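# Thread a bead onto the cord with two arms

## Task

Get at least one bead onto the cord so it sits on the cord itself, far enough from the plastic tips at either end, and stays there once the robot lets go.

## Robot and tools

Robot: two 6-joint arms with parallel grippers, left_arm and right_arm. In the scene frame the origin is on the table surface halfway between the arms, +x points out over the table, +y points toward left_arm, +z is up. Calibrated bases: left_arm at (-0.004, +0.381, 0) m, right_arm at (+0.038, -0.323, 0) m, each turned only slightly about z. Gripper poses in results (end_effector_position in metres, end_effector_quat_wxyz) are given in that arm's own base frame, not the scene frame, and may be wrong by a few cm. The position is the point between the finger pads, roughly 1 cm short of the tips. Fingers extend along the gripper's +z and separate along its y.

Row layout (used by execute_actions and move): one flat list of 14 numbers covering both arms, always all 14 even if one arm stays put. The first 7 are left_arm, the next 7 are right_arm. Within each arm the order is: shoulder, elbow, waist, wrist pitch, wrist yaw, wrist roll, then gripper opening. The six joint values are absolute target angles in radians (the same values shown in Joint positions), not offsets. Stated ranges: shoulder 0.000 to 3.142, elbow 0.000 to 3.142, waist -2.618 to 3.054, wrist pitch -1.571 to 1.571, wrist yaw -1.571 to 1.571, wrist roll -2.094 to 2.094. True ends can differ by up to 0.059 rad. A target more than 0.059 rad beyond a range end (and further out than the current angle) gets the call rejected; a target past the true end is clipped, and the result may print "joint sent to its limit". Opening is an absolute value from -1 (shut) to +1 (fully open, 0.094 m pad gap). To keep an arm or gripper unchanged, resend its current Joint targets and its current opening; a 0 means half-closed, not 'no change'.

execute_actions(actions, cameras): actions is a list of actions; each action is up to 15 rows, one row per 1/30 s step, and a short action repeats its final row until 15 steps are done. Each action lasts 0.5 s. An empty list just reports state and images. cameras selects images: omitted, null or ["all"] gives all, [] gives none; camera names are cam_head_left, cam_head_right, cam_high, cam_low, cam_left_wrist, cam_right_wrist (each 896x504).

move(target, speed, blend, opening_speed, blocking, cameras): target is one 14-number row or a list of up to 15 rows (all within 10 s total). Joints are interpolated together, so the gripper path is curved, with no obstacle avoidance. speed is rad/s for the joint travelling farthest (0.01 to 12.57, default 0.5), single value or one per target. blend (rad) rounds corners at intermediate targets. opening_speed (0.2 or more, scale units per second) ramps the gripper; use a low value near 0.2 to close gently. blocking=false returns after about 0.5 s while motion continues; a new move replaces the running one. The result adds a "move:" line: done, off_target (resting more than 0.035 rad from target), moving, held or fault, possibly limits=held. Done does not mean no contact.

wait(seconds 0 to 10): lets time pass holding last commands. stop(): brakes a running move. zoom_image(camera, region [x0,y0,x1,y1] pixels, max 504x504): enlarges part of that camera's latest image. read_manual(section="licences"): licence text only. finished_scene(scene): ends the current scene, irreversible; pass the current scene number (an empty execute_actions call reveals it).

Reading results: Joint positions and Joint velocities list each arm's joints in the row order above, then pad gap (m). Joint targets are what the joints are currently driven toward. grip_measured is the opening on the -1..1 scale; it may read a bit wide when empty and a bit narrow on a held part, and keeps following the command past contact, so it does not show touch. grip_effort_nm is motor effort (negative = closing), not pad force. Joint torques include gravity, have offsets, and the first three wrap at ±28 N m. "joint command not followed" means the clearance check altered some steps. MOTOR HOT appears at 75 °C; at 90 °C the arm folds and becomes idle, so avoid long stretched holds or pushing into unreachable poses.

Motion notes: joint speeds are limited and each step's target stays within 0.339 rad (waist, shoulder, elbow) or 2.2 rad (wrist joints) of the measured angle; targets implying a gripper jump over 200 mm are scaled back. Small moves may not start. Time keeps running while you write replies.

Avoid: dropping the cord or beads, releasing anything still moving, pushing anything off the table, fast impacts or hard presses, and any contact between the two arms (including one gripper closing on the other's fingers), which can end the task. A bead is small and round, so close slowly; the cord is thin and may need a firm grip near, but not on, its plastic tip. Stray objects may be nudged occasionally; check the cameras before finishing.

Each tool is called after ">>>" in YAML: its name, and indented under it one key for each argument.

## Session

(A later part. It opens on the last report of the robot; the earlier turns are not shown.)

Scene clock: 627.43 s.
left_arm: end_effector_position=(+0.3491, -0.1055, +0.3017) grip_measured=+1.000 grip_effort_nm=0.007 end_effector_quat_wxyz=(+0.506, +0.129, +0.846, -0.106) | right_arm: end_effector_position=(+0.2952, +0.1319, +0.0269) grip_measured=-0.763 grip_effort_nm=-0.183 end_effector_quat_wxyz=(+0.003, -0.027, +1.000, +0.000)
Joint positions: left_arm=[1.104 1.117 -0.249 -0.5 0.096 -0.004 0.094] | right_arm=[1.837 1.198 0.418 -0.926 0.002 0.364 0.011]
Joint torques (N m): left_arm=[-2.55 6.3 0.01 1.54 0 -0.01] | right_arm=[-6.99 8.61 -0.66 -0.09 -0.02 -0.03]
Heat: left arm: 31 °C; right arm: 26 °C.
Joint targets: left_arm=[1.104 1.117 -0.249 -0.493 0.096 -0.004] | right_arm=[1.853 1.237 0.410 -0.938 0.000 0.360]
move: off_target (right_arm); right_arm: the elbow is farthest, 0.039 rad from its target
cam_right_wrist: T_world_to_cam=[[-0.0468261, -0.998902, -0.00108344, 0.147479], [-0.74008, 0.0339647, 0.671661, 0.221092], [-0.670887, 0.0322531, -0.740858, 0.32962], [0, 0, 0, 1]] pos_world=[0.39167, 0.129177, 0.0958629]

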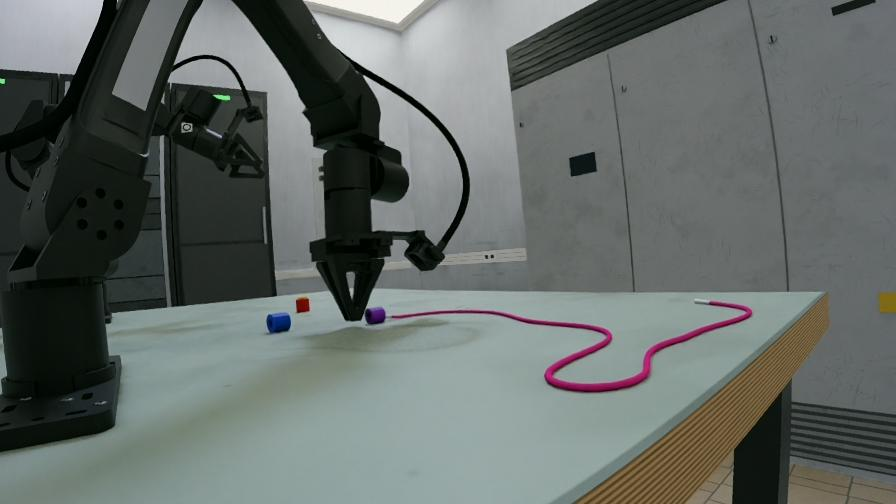

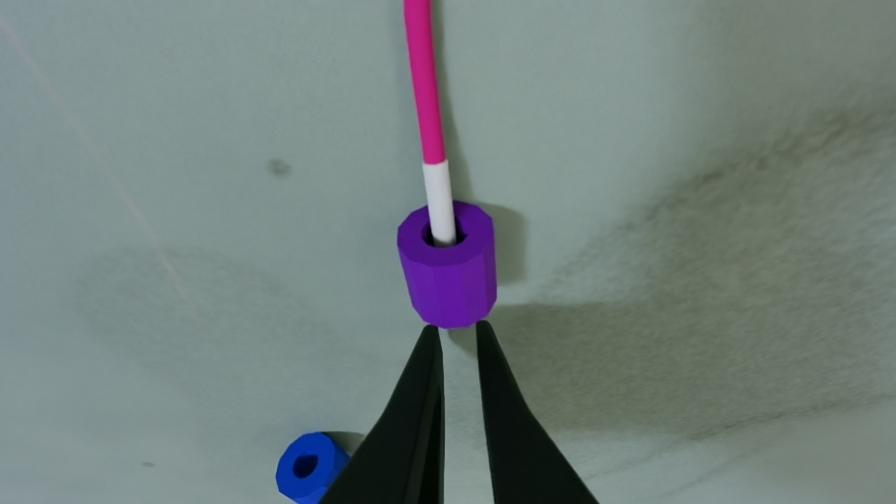

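>>> move:
  target: [1.104, 1.117, -0.249, -0.493, 0.096, -0.004, 1.0, 1.960, 1.370, 0.3795, -0.970, 0.0, 0.3315, -0.766]
  speed: 0.1
  cameras: ["cam_low", "cam_right_wrist", "cam_head_right"]

>>> zoom_image:
  camera: "cam_low"
  region: [290, 270, 410, 350]

Scene clock: 663.93 s.
left_arm: end_effector_position=(+0.3491, -0.1055, +0.3017) grip_measured=+1.000 grip_effort_nm=0.002 end_effector_quat_wxyz=(+0.506, +0.129, +0.846, -0.106) | right_arm: end_effector_position=(+0.3246, +0.1334, +0.0244) grip_measured=-0.763 grip_effort_nm=-0.183 end_effector_quat_wxyz=(+0.001, -0.026, +1.000, +0.000)
Joint positions: left_arm=[1.104 1.117 -0.249 -0.5 0.096 -0.004 0.094] | right_arm=[1.943 1.331 0.388 -0.958 0.001 0.335 0.011]
Joint torques (N m): left_arm=[-2.58 6.3 0.02 1.55 0 -0.01] | right_arm=[-7.79 8.69 -0.77 -0.11 -0.04 -0.02]
Heat: left arm: 31 °C; right arm: 27 °C.
Joint targets: left_arm=[1.104 1.117 -0.249 -0.493 0.096 -0.004] | right_arm=[1.960 1.370 0.379 -0.970 0.000 0.331]
move: off_target (right_arm); right_arm: the elbow is farthest, 0.039 rad from its target
cam_right_wrist: T_world_to_cam=[[-0.0483567, -0.99883, 0.00105258, 0.150907], [-0.736541, 0.0363702, 0.675415, 0.242891], [-0.674663, 0.0318856, -0.737437, 0.3486], [0, 0, 0, 1]] pos_world=[0.421384, 0.130781, 0.0928598]
Images, in order (width x height): cam_head_right 896x504, cam_low 896x504, cam_right_wrist 896x504.

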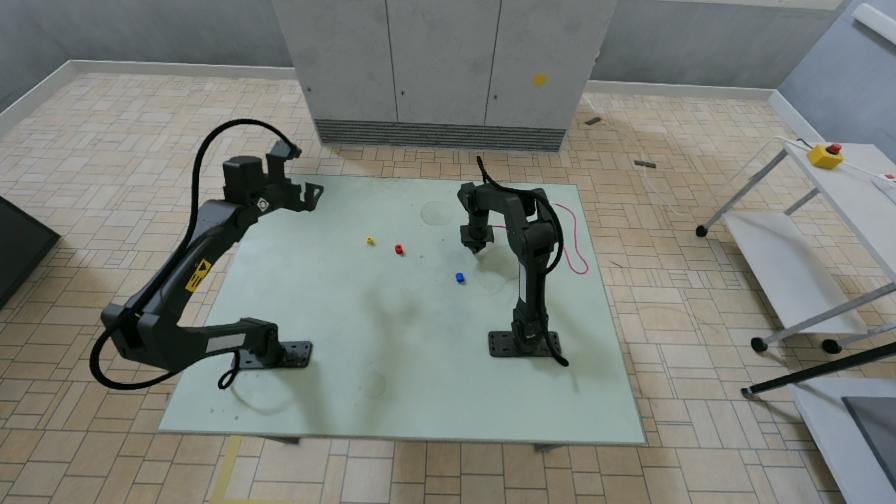

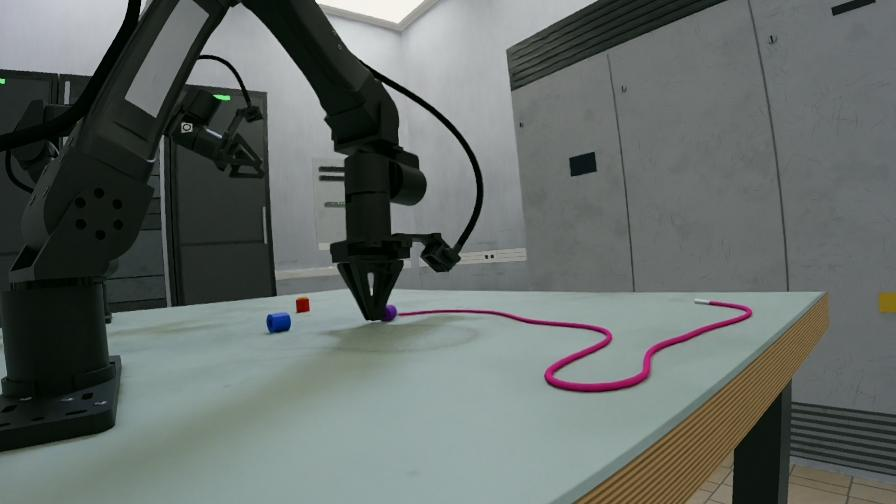

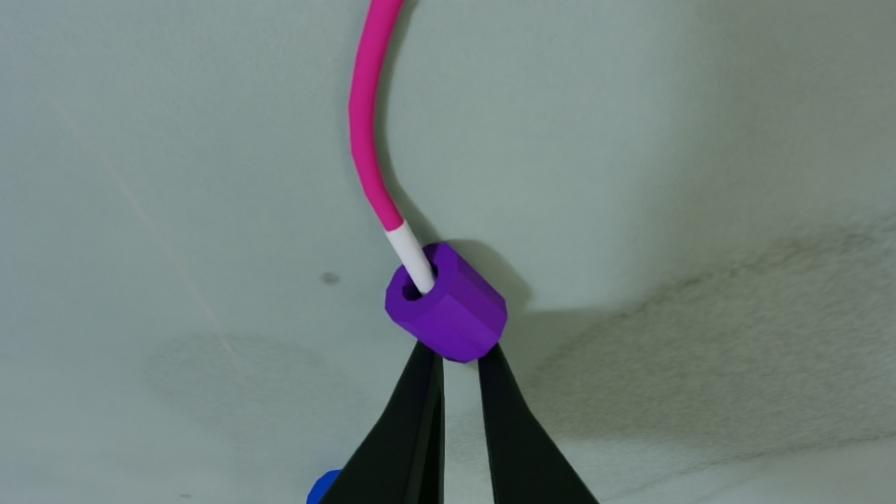

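Scaled by 4.200 (camera's finer frame: 1280x720).

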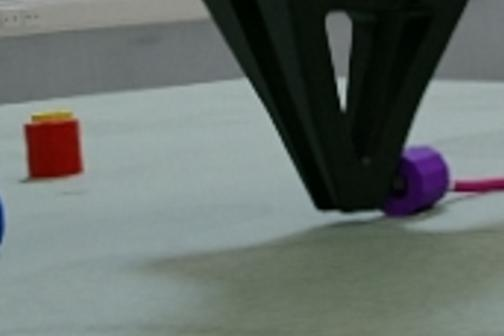

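>>> move:
  target:
    - [1.104, 1.117, -0.249, -0.493, 0.096, -0.004, 1.0, 1.87, 1.58, 0.3795, -1.25, 0.0, 0.3315, -0.766]
    - [1.104, 1.117, -0.249, -0.493, 0.096, -0.004, 1.0, 2.13, 1.772, 0.368, -1.168, 0.0, 0.112, -0.149]
  speed: 0.5
  cameras: ["cam_low", "cam_right_wrist", "cam_high"]

Scene clock: 1114.93 s.
left_arm: end_effector_position=(+0.3491, -0.1055, +0.3017) grip_measured=+1.000 grip_effort_nm=-0.002 end_effector_quat_wxyz=(+0.506, +0.129, +0.846, -0.106) | right_arm: end_effector_position=(+0.3763, +0.1495, +0.0576) grip_measured=-0.152 grip_effort_nm=0.139 end_effector_quat_wxyz=(-0.005, -0.130, +0.992, -0.002)
Joint positions: left_arm=[1.104 1.117 -0.249 -0.5 0.096 -0.004 0.094] | right_arm=[2.122 1.732 0.376 -1.191 0.001 0.116 0.04]
Joint torques (N m): left_arm=[-2.55 6.3 0.02 1.55 0 -0.01] | right_arm=[-10.35 8.99 -0.73 0.21 -0.02 -0.03]
Heat: left arm: 31 °C; right arm: 30 °C.
Joint targets: left_arm=[1.104 1.117 -0.249 -0.493 0.096 -0.004] | right_arm=[2.130 1.772 0.368 -1.168 0.000 0.112]
move: off_target (right_arm); target 2's new numbers were sent with right_arm's elbow 0.040 rad from that target; right_arm: the elbow is farthest, 0.040 rad from its target
cam_right_wrist: T_world_to_cam=[[0.158902, -0.987288, 0.00353302, 0.0895188], [-0.72135, -0.113655, 0.683181, 0.274185], [-0.674095, -0.111107, -0.73024, 0.428196], [0, 0, 0, 1]] pos_world=[0.472204, 0.167119, 0.125051]
Images, in order (width x height): cam_high 896x504, cam_low 896x504, cam_right_wrist 896x504.

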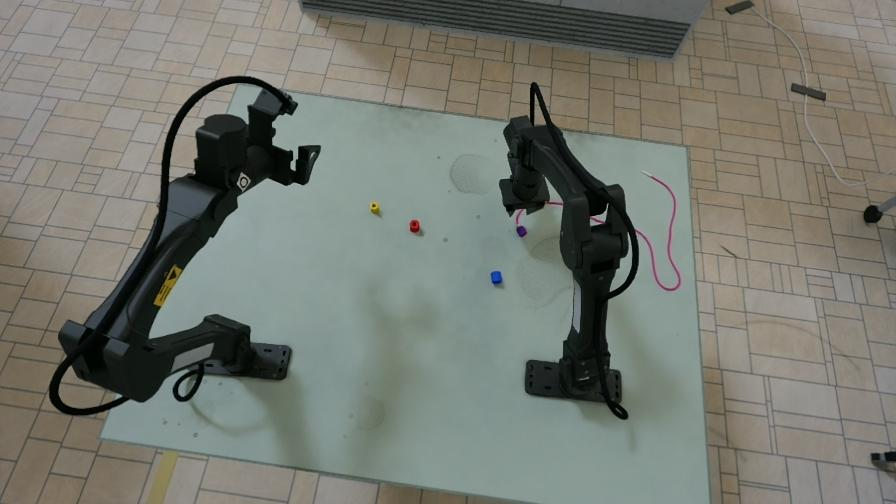

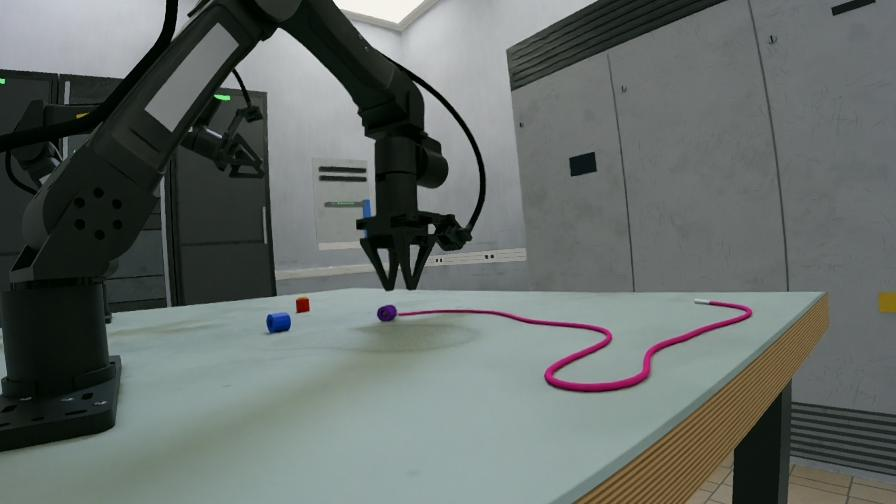

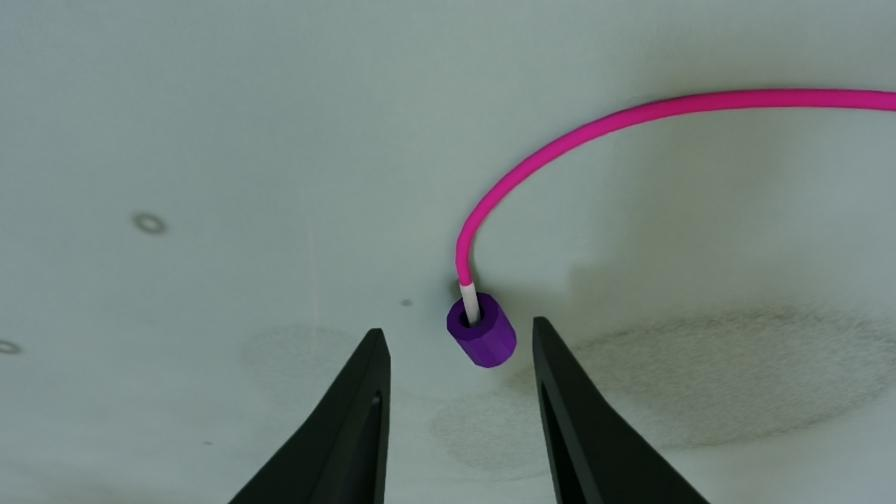

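>>> move:
  target: [1.104, 1.117, -0.249, -0.493, 0.096, -0.004, 1.0, 2.146, 1.618, 0.3615, -1.044, 0.0, 0.1655, -0.149]
  speed: 0.2
  cameras: ["cam_low", "cam_right_wrist"]

>>> zoom_image:
  camera: "cam_low"
  region: [330, 260, 450, 340]

Scene clock: 1161.90 s.
left_arm: end_effector_position=(+0.3491, -0.1055, +0.3017) grip_measured=+1.000 grip_effort_nm=0.007 end_effector_quat_wxyz=(+0.506, +0.129, +0.846, -0.106) | right_arm: end_effector_position=(+0.3772, +0.1471, +0.0302) grip_measured=-0.152 grip_effort_nm=0.134 end_effector_quat_wxyz=(+0.002, -0.105, +0.994, +0.000)
Joint positions: left_arm=[1.104 1.117 -0.249 -0.5 0.096 -0.004 0.094] | right_arm=[2.13 1.634 0.37 -1.071 0.001 0.159 0.04]
Joint torques (N m): left_arm=[-2.55 6.3 0.02 1.55 0 0] | right_arm=[-9.65 4.66 -0.75 0.29 -0.03 0.06]
Heat: left arm: 31 °C; right arm: 32 °C.
Joint targets: left_arm=[1.104 1.117 -0.249 -0.493 0.096 -0.004] | right_arm=[2.146 1.618 0.362 -1.044 0.000 0.165]
move: done
cam_right_wrist: T_world_to_cam=[[0.10971, -0.993964, 0.000299852, 0.106669], [-0.735113, -0.0809363, 0.673095, 0.293954], [-0.669008, -0.074066, -0.739556, 0.401394], [0, 0, 0, 1]] pos_world=[0.472923, 0.159546, 0.0989623]

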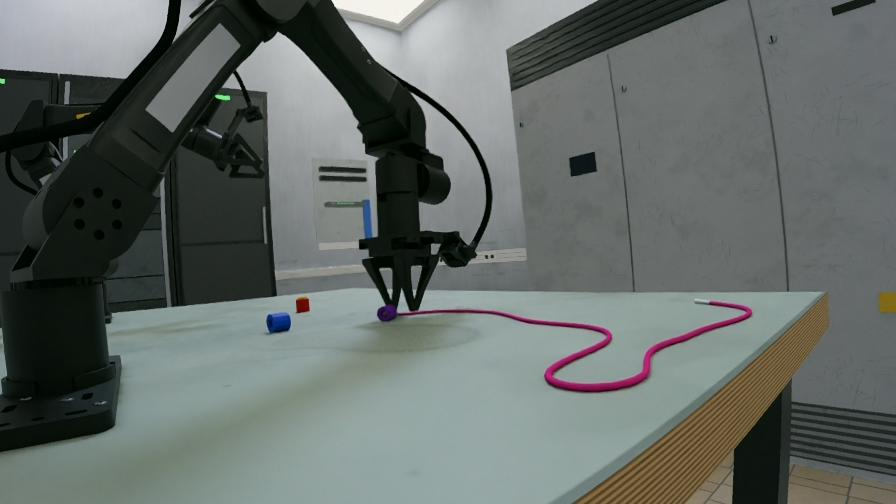

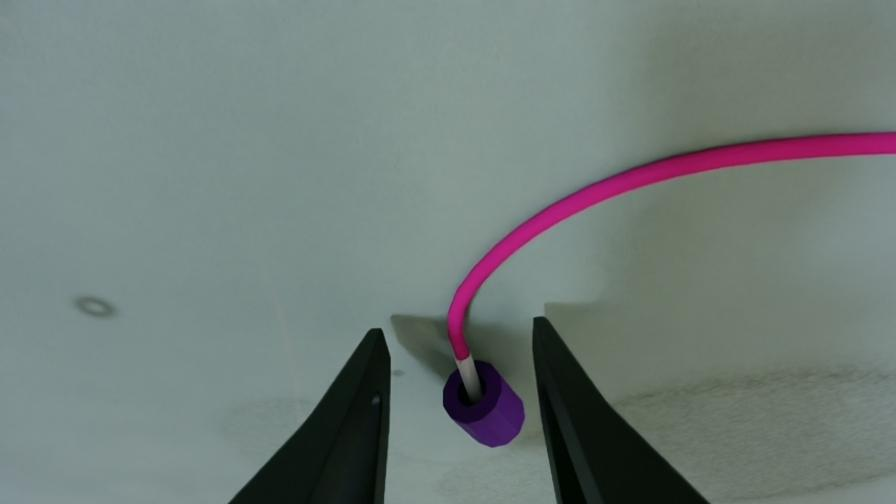

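Scaled by 4.200 (camera's finer frame: 1280x720).

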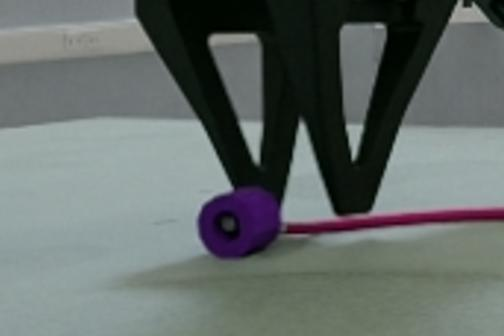

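>>> move:
  target: [1.104, 1.117, -0.249, -0.493, 0.096, -0.004, 1.0, 2.154, 1.598, 0.3615, -1.016, 0.0, 0.1655, -0.149]
  speed: 0.1
  cameras: ["cam_low", "cam_right_wrist"]

>>> zoom_image:
  camera: "cam_low"
  region: [330, 260, 450, 340]

Scene clock: 1213.83 s.
left_arm: end_effector_position=(+0.3491, -0.1055, +0.3017) grip_measured=+1.000 grip_effort_nm=0.007 end_effector_quat_wxyz=(+0.506, +0.129, +0.846, -0.106) | right_arm: end_effector_position=(+0.3774, +0.1472, +0.0238) grip_measured=-0.152 grip_effort_nm=0.134 end_effector_quat_wxyz=(+0.003, -0.105, +0.994, +0.000)
Joint positions: left_arm=[1.104 1.117 -0.249 -0.5 0.096 -0.004 0.094] | right_arm=[2.135 1.615 0.37 -1.045 0.001 0.16 0.04]
Joint torques (N m): left_arm=[-2.58 6.31 0.01 1.54 0 -0.01] | right_arm=[-9.5 4.55 -0.76 0.33 -0.02 0.07]
Heat: left arm: 31 °C; right arm: 30 °C.
Joint targets: left_arm=[1.104 1.117 -0.249 -0.493 0.096 -0.004] | right_arm=[2.154 1.598 0.362 -1.016 0.000 0.166]
move: done
cam_right_wrist: T_world_to_cam=[[0.10899, -0.994043, -0.000389078, 0.107074], [-0.736835, -0.0810519, 0.671196, 0.299135], [-0.667229, -0.0728672, -0.741279, 0.396073], [0, 0, 0, 1]] pos_world=[0.473015, 0.159542, 0.0928642]

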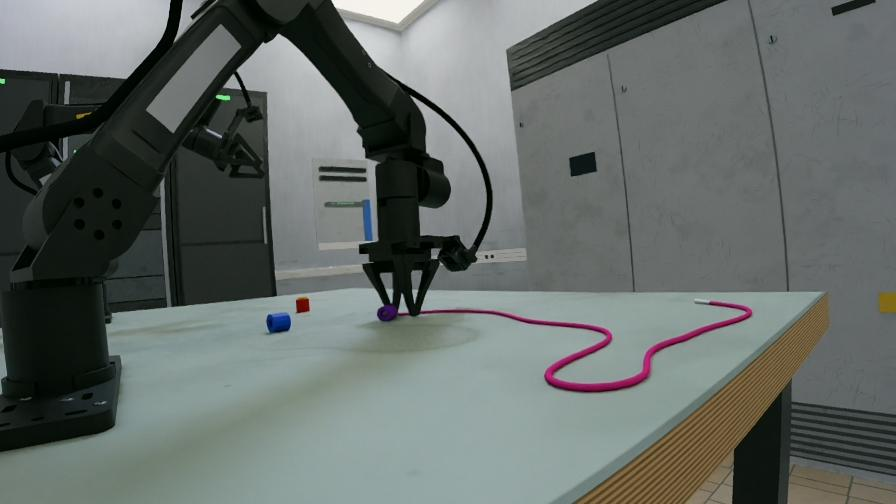

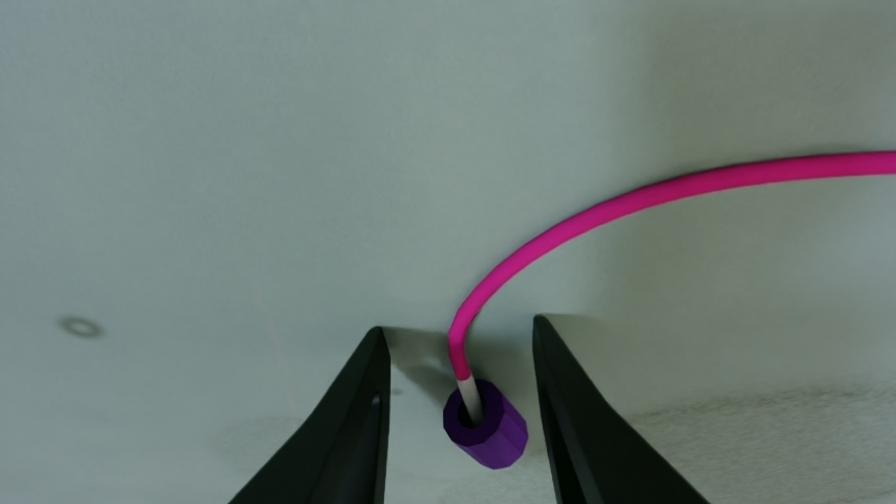

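Scaled by 4.200 (camera's finer frame: 1280x720).

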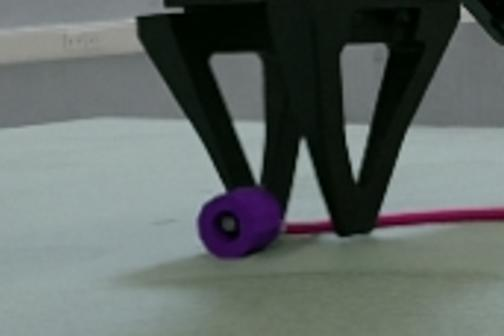

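>>> move:
  target: [1.104, 1.117, -0.249, -0.493, 0.096, -0.004, 1.0, 2.158, 1.588, 0.3615, -1.003, 0.0, 0.1655, -0.149]
  speed: 0.1
  cameras: ["cam_low", "cam_right_wrist"]

>>> zoom_image:
  camera: "cam_low"
  region: [330, 260, 450, 340]

Scene clock: 1225.03 s.
left_arm: end_effector_position=(+0.3491, -0.1055, +0.3017) grip_measured=+1.000 grip_effort_nm=0.002 end_effector_quat_wxyz=(+0.506, +0.129, +0.846, -0.106) | right_arm: end_effector_position=(+0.3779, +0.1473, +0.0234) grip_measured=-0.152 grip_effort_nm=0.129 end_effector_quat_wxyz=(+0.005, -0.105, +0.994, +0.001)
Joint positions: left_arm=[1.104 1.117 -0.249 -0.5 0.096 -0.004 0.094] | right_arm=[2.135 1.613 0.37 -1.04 0.001 0.16 0.04]
Joint torques (N m): left_arm=[-2.54 6.3 -0.01 1.54 0.01 -0.01] | right_arm=[-9.18 3.89 -0.75 0.39 -0.01 0.07]
Heat: left arm: 31 °C; right arm: 31 °C.
Joint targets: left_arm=[1.104 1.117 -0.249 -0.493 0.096 -0.004] | right_arm=[2.158 1.588 0.362 -1.003 0.000 0.166]
move: off_target (right_arm); right_arm: the wrist pitch is farthest, 0.037 rad from its target
cam_right_wrist: T_world_to_cam=[[0.108921, -0.99405, -0.0011095, 0.107239], [-0.738569, -0.0816742, 0.669213, 0.300594], [-0.665321, -0.072072, -0.74307, 0.395264], [0, 0, 0, 1]] pos_world=[0.473307, 0.159639, 0.0926662]

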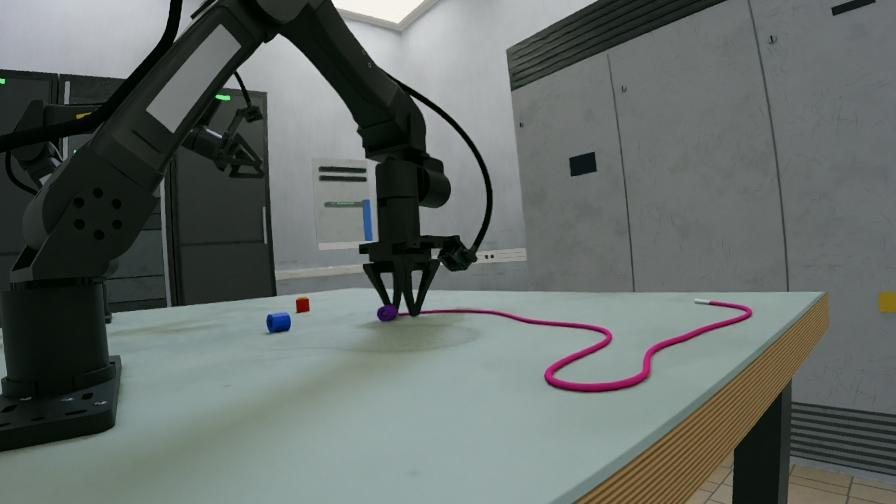

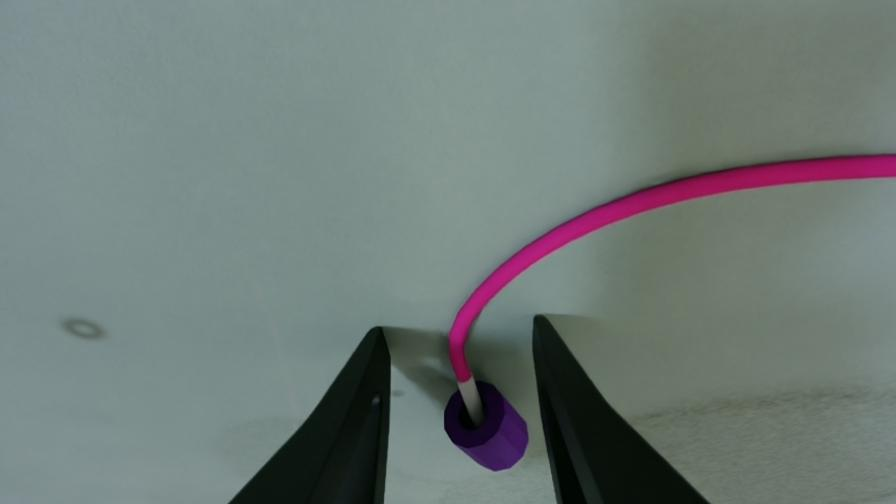

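Scaled by 4.200 (camera's finer frame: 1280x720).

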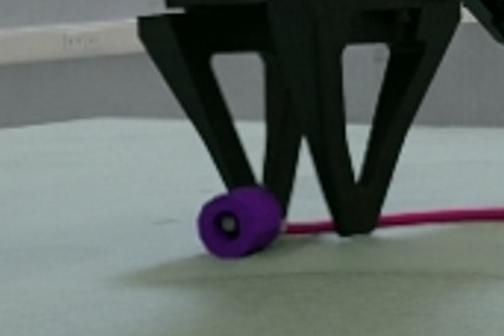

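>>> move:
  target: [1.104, 1.117, -0.249, -0.493, 0.096, -0.004, 1.0, 2.154, 1.598, 0.3615, -1.016, 0.0, 0.1655, -0.96]
  speed: 0.1
  opening_speed: 0.5
  cameras: ["cam_low", "cam_right_wrist"]

>>> zoom_image:
  camera: "cam_right_wrist"
  region: [350, 200, 650, 500]

Scene clock: 1240.90 s.
left_arm: end_effector_position=(+0.3491, -0.1055, +0.3017) grip_measured=+1.000 grip_effort_nm=0.002 end_effector_quat_wxyz=(+0.506, +0.129, +0.846, -0.106) | right_arm: end_effector_position=(+0.3778, +0.1491, +0.0234) grip_measured=-0.942 grip_effort_nm=-1.004 end_effector_quat_wxyz=(+0.005, -0.105, +0.994, +0.005)
Joint positions: left_arm=[1.104 1.117 -0.249 -0.5 0.096 -0.004 0.094] | right_arm=[2.135 1.613 0.37 -1.038 -0.008 0.16 0.003]
Joint torques (N m): left_arm=[-2.56 6.3 0.01 1.55 0 -0.01] | right_arm=[-9.42 4.66 -0.77 0.27 0.07 0.08]
Heat: left arm: 31 °C; right arm: 31 °C.
Joint targets: left_arm=[1.104 1.117 -0.249 -0.493 0.096 -0.004] | right_arm=[2.154 1.598 0.362 -1.016 0.000 0.166]
move: done
cam_right_wrist: T_world_to_cam=[[0.109098, -0.993975, -0.010527, 0.10908], [-0.737721, -0.0880606, 0.669338, 0.301305], [-0.666233, -0.0652576, -0.742883, 0.394656], [0, 0, 0, 1]] pos_world=[0.473311, 0.16071, 0.0926567]

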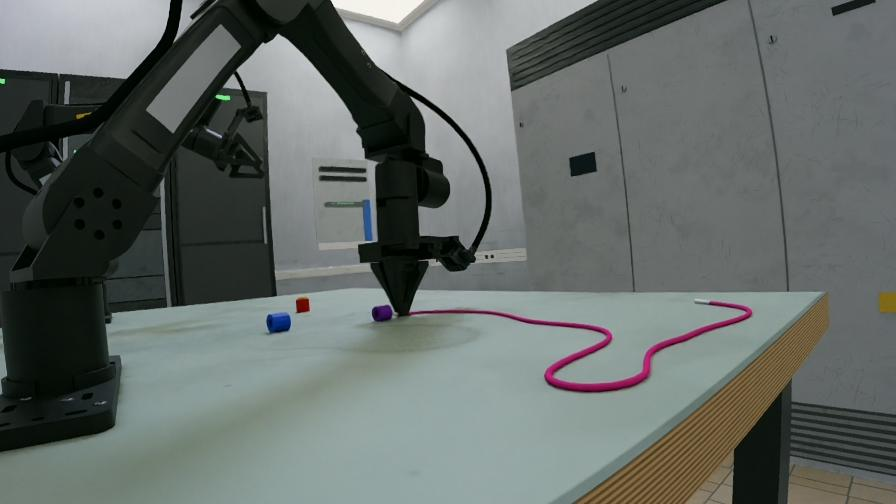

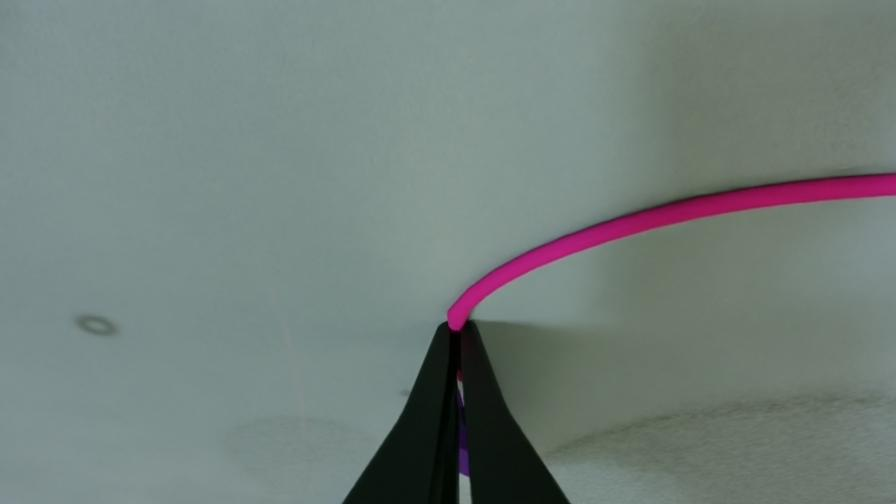

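Scaled by 1.680 (camera's finer frame: 1280x720).

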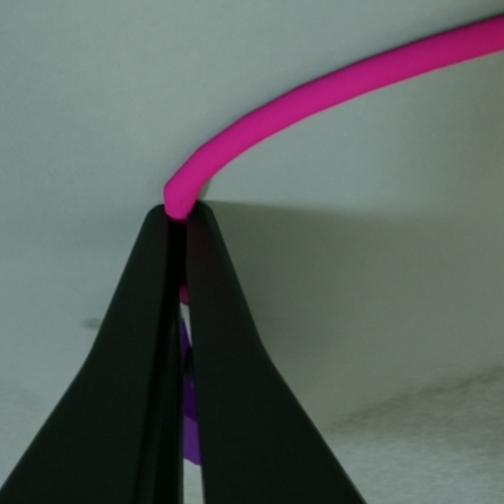

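>>> move:
  target: [1.104, 1.117, -0.249, -0.493, 0.096, -0.004, 1.0, 2.106, 1.669, 0.3615, -1.075, 0.0, 0.1655, -0.96]
  speed: 0.08
  cameras: ["cam_low", "cam_right_wrist"]

>>> zoom_image:
  camera: "cam_low"
  region: [330, 260, 450, 340]

>>> zoom_image:
  camera: "cam_right_wrist"
  region: [380, 280, 560, 500]

Scene clock: 1265.73 s.
left_arm: end_effector_position=(+0.3491, -0.1055, +0.3017) grip_measured=+1.000 grip_effort_nm=0.007 end_effector_quat_wxyz=(+0.506, +0.129, +0.846, -0.106) | right_arm: end_effector_position=(+0.3768, +0.1487, +0.0273) grip_measured=-0.945 grip_effort_nm=-1.053 end_effector_quat_wxyz=(+0.000, -0.105, +0.994, +0.004)
Joint positions: left_arm=[1.104 1.117 -0.249 -0.5 0.096 -0.004 0.094] | right_arm=[2.135 1.629 0.37 -1.063 -0.008 0.16 0.003]
Joint torques (N m): left_arm=[-2.55 6.31 0.02 1.55 0 -0.01] | right_arm=[-13.23 8.84 -0.73 -0.09 0.08 0.06]
Heat: left arm: 31 °C; right arm: 32 °C.
Joint targets: left_arm=[1.104 1.117 -0.249 -0.493 0.096 -0.004] | right_arm=[2.106 1.669 0.362 -1.075 0.000 0.166]
move: off_target (right_arm); right_arm: the elbow is farthest, 0.040 rad from its target
cam_right_wrist: T_world_to_cam=[[0.108973, -0.99401, -0.00831953, 0.108818], [-0.732239, -0.0859299, 0.675605, 0.295406], [-0.672273, -0.067531, -0.737217, 0.399371], [0, 0, 0, 1]] pos_world=[0.472936, 0.16052, 0.0957503]

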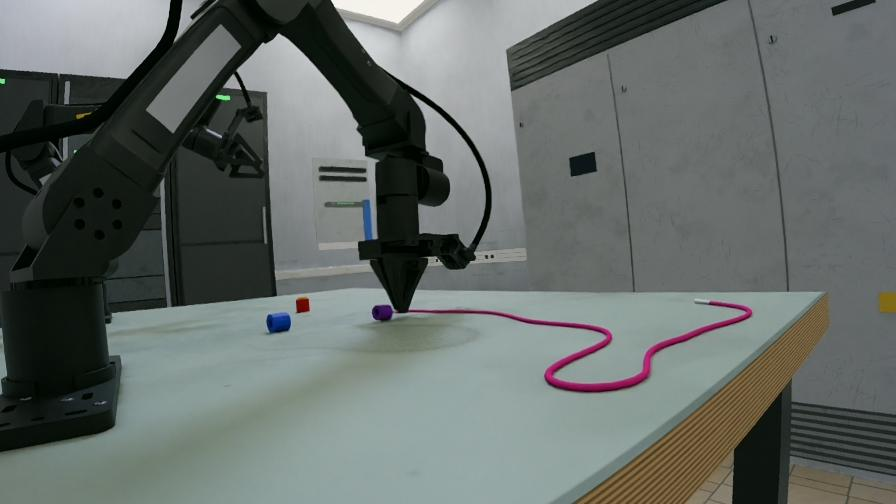

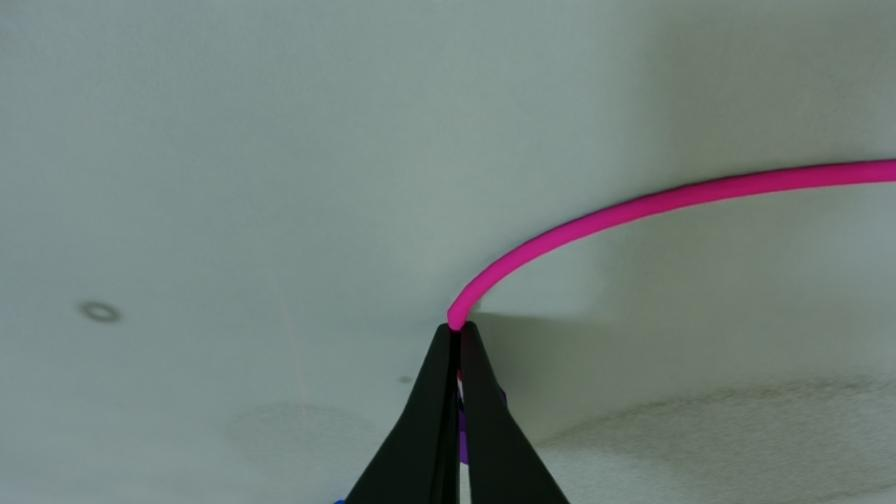

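Scaled by 4.200 (camera's finer frame: 1280x720).

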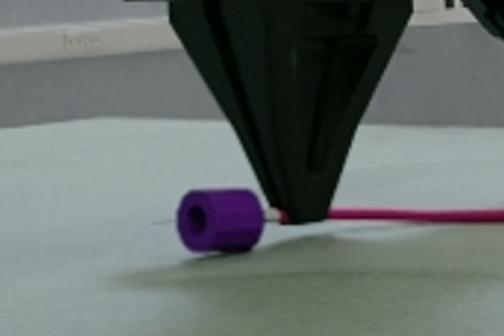

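Scaled by 2.291 (camera's finer frame: 1280x720).

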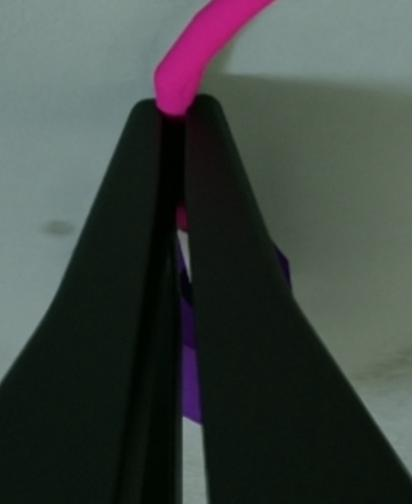

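>>> move:
  target:
    - [1.104, 1.117, -0.249, -0.493, 0.096, -0.004, 1.0, 2.106, 1.616, 0.378, -1.040, 0.0, 0.166, -0.96]
    - [1.104, 1.117, -0.249, -0.493, 0.096, -0.004, 1.0, 2.032, 1.510, 0.387, -1.011, 0.0, 0.175, -0.96]
  speed: 0.08
  cameras: ["cam_low", "cam_right_wrist"]

>>> zoom_image:
  camera: "cam_low"
  region: [330, 260, 450, 340]

>>> zoom_image:
  camera: "cam_right_wrist"
  region: [380, 280, 560, 500]

Scene clock: 1296.07 s.
left_arm: end_effector_position=(+0.3491, -0.1055, +0.3017) grip_measured=+1.000 grip_effort_nm=0.002 end_effector_quat_wxyz=(+0.506, +0.129, +0.846, -0.106) | right_arm: end_effector_position=(+0.3560, +0.1431, +0.0229) grip_measured=-0.945 grip_effort_nm=-1.057 end_effector_quat_wxyz=(-0.011, -0.103, +0.995, +0.001)
Joint positions: left_arm=[1.104 1.117 -0.249 -0.5 0.096 -0.004 0.094] | right_arm=[2.081 1.528 0.376 -1.038 -0.008 0.169 0.003]
Joint torques (N m): left_arm=[-2.56 6.3 0.02 1.54 0.01 -0.01] | right_arm=[-14.35 4.42 0.96 0.25 0.08 0.08]
Heat: left arm: 31 °C; right arm: 35 °C.
Joint targets: left_arm=[1.104 1.117 -0.249 -0.493 0.096 -0.004] | right_arm=[2.032 1.510 0.387 -1.011 0.000 0.175]
move: off_target (right_arm); right_arm: the shoulder is farthest, 0.049 rad from its target
cam_right_wrist: T_world_to_cam=[[0.106202, -0.994342, -0.00204481, 0.106474], [-0.717651, -0.0780727, 0.692013, 0.275904], [-0.688257, -0.0720257, -0.721882, 0.387797], [0, 0, 0, 1]] pos_world=[0.453599, 0.155343, 0.0892325]

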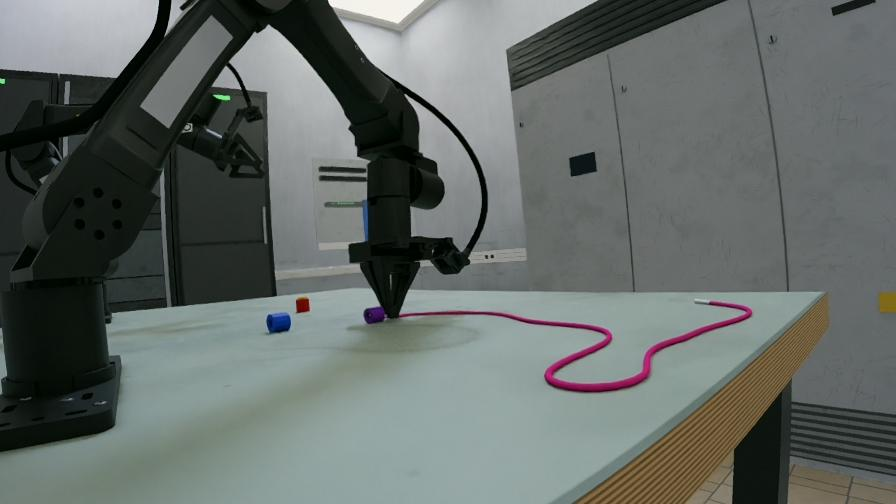

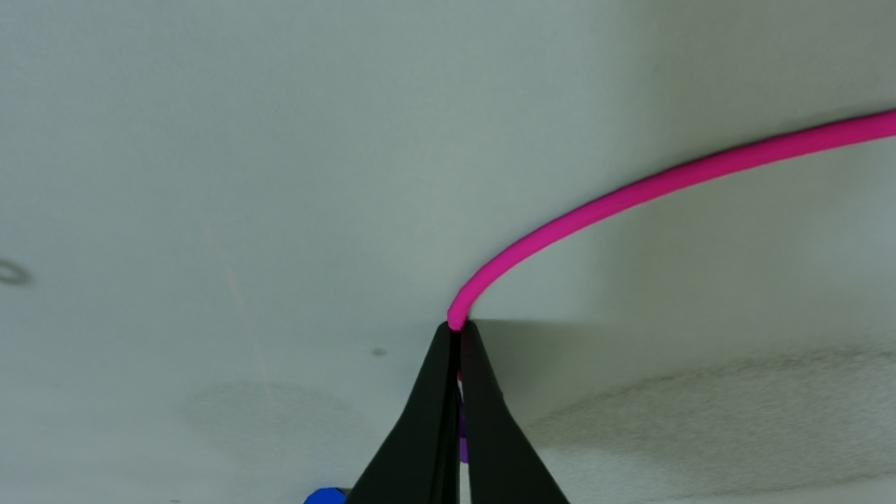

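Scaled by 4.200 (camera's finer frame: 1280x720).

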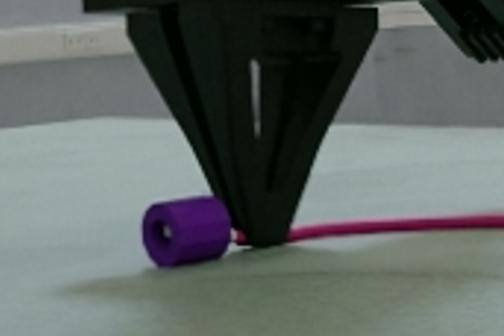

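Scaled by 2.291 (camera's finer frame: 1280x720).

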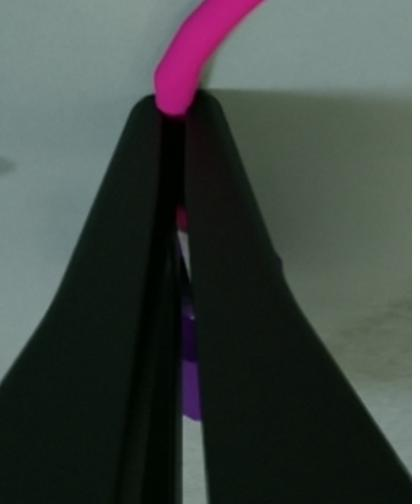

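>>> move:
  target: [1.104, 1.117, -0.249, -0.493, 0.096, -0.004, 1.0, 2.032, 1.510, 0.387, -1.011, 0.0, 0.175, -0.25]
  speed: 0.08
  opening_speed: 0.8
  cameras: ["cam_low", "cam_right_wrist"]

>>> zoom_image:
  camera: "cam_right_wrist"
  region: [340, 200, 600, 504]

Scene clock: 1489.53 s.
left_arm: end_effector_position=(+0.3491, -0.1055, +0.3017) grip_measured=+1.000 grip_effort_nm=-0.002 end_effector_quat_wxyz=(+0.506, +0.129, +0.846, -0.106) | right_arm: end_effector_position=(+0.3561, +0.1432, +0.0228) grip_measured=-0.253 grip_effort_nm=0.134 end_effector_quat_wxyz=(-0.011, -0.103, +0.995, +0.001)
Joint positions: left_arm=[1.104 1.117 -0.249 -0.5 0.096 -0.004 0.094] | right_arm=[2.081 1.528 0.376 -1.037 -0.008 0.169 0.035]
Joint torques (N m): left_arm=[-2.56 6.32 0.01 1.54 0 -0.01] | right_arm=[-14.32 4.36 0.96 0.23 0.05 0.07]
Heat: left arm: 31 °C; right arm: 38 °C.
Joint targets: left_arm=[1.104 1.117 -0.249 -0.493 0.096 -0.004] | right_arm=[2.032 1.510 0.387 -1.011 0.000 0.175]
move: off_target (right_arm); right_arm: the shoulder is farthest, 0.049 rad from its target
cam_right_wrist: T_world_to_cam=[[0.105428, -0.994425, -0.00210455, 0.106732], [-0.717933, -0.0775785, 0.691776, 0.276108], [-0.688082, -0.0714215, -0.722109, 0.387633], [0, 0, 0, 1]] pos_world=[0.453697, 0.155242, 0.0891328]

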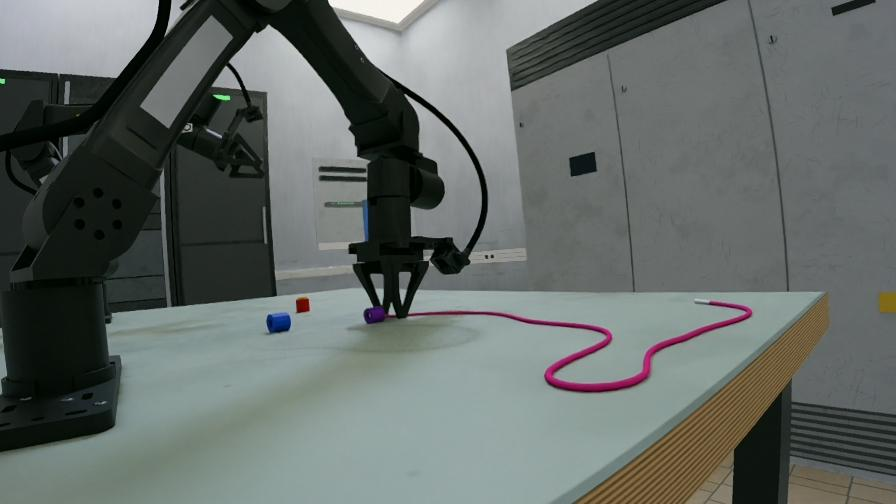

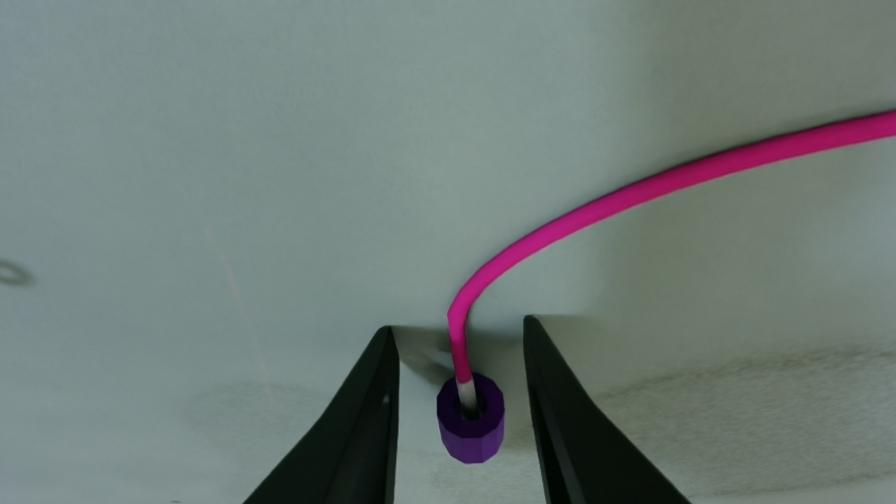

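Scaled by 1.658 (camera's finer frame: 1280x720).

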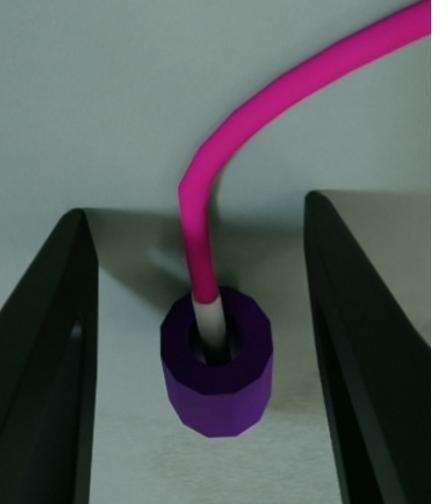

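>>> move:
  target: [1.104, 1.117, -0.249, -0.493, 0.096, -0.004, 1.0, 1.889, 1.304, 0.404, -0.939, 0.0, 0.282, -0.25]
  speed: 0.15
  cameras: ["cam_low", "cam_right_wrist"]

>>> zoom_image:
  camera: "cam_right_wrist"
  region: [340, 200, 600, 504]

Scene clock: 1522.67 s.
left_arm: end_effector_position=(+0.3491, -0.1055, +0.3017) grip_measured=+1.000 grip_effort_nm=-0.002 end_effector_quat_wxyz=(+0.506, +0.129, +0.846, -0.106) | right_arm: end_effector_position=(+0.3190, +0.1357, +0.0253) grip_measured=-0.253 grip_effort_nm=0.139 end_effector_quat_wxyz=(-0.005, -0.060, +0.998, +0.002)
Joint positions: left_arm=[1.104 1.117 -0.249 -0.5 0.096 -0.004 0.094] | right_arm=[1.934 1.321 0.395 -0.966 -0.008 0.275 0.035]
Joint torques (N m): left_arm=[-2.56 6.31 0.01 1.55 0 -0.01] | right_arm=[-12.59 4.33 0.76 0.28 0.06 0.09]
Heat: left arm: 31 °C; right arm: 39 °C.
Joint targets: left_arm=[1.104 1.117 -0.249 -0.493 0.096 -0.004] | right_arm=[1.889 1.304 0.404 -0.939 0.000 0.282]
move: off_target (right_arm); right_arm: the shoulder is farthest, 0.045 rad from its target
cam_right_wrist: T_world_to_cam=[[0.0194687, -0.9998, -0.00450009, 0.131515], [-0.729879, -0.0172884, 0.683358, 0.243013], [-0.683299, -0.0100196, -0.730069, 0.353687], [0, 0, 0, 1]] pos_world=[0.416484, 0.139234, 0.092743]

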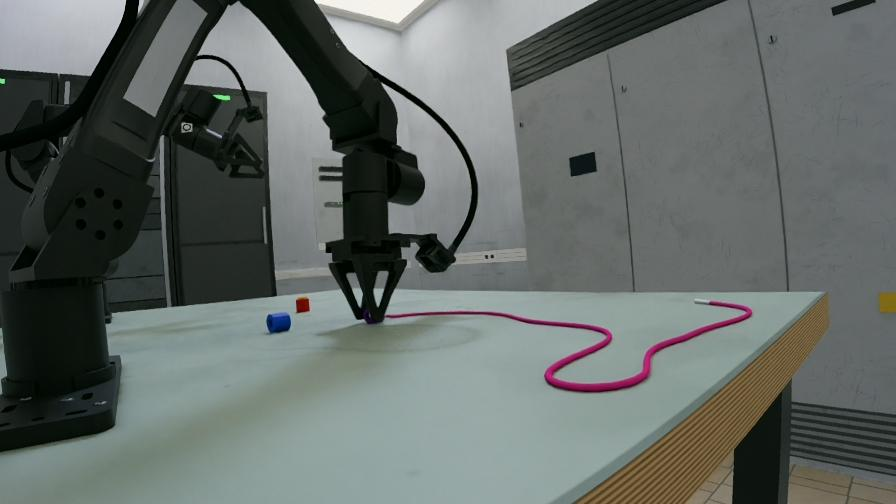

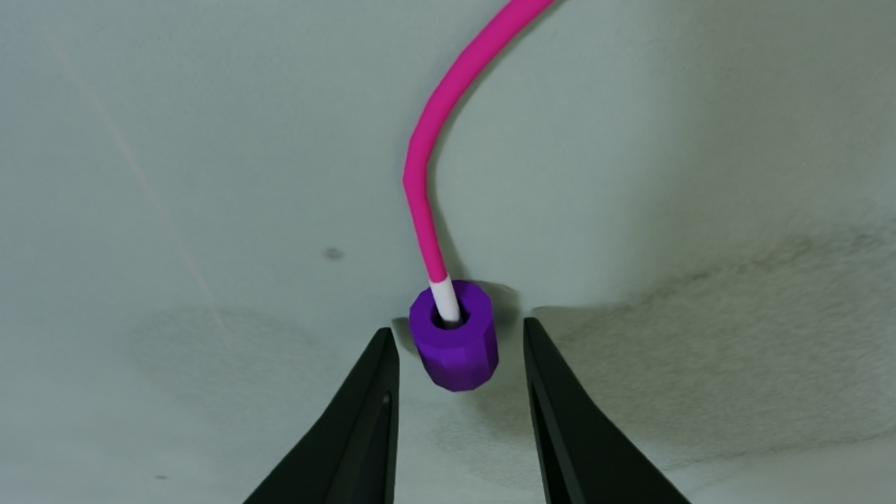

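Scaled by 1.658 (camera's finer frame: 1280x720).

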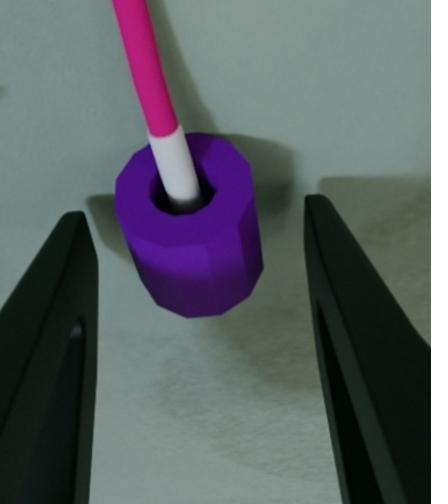

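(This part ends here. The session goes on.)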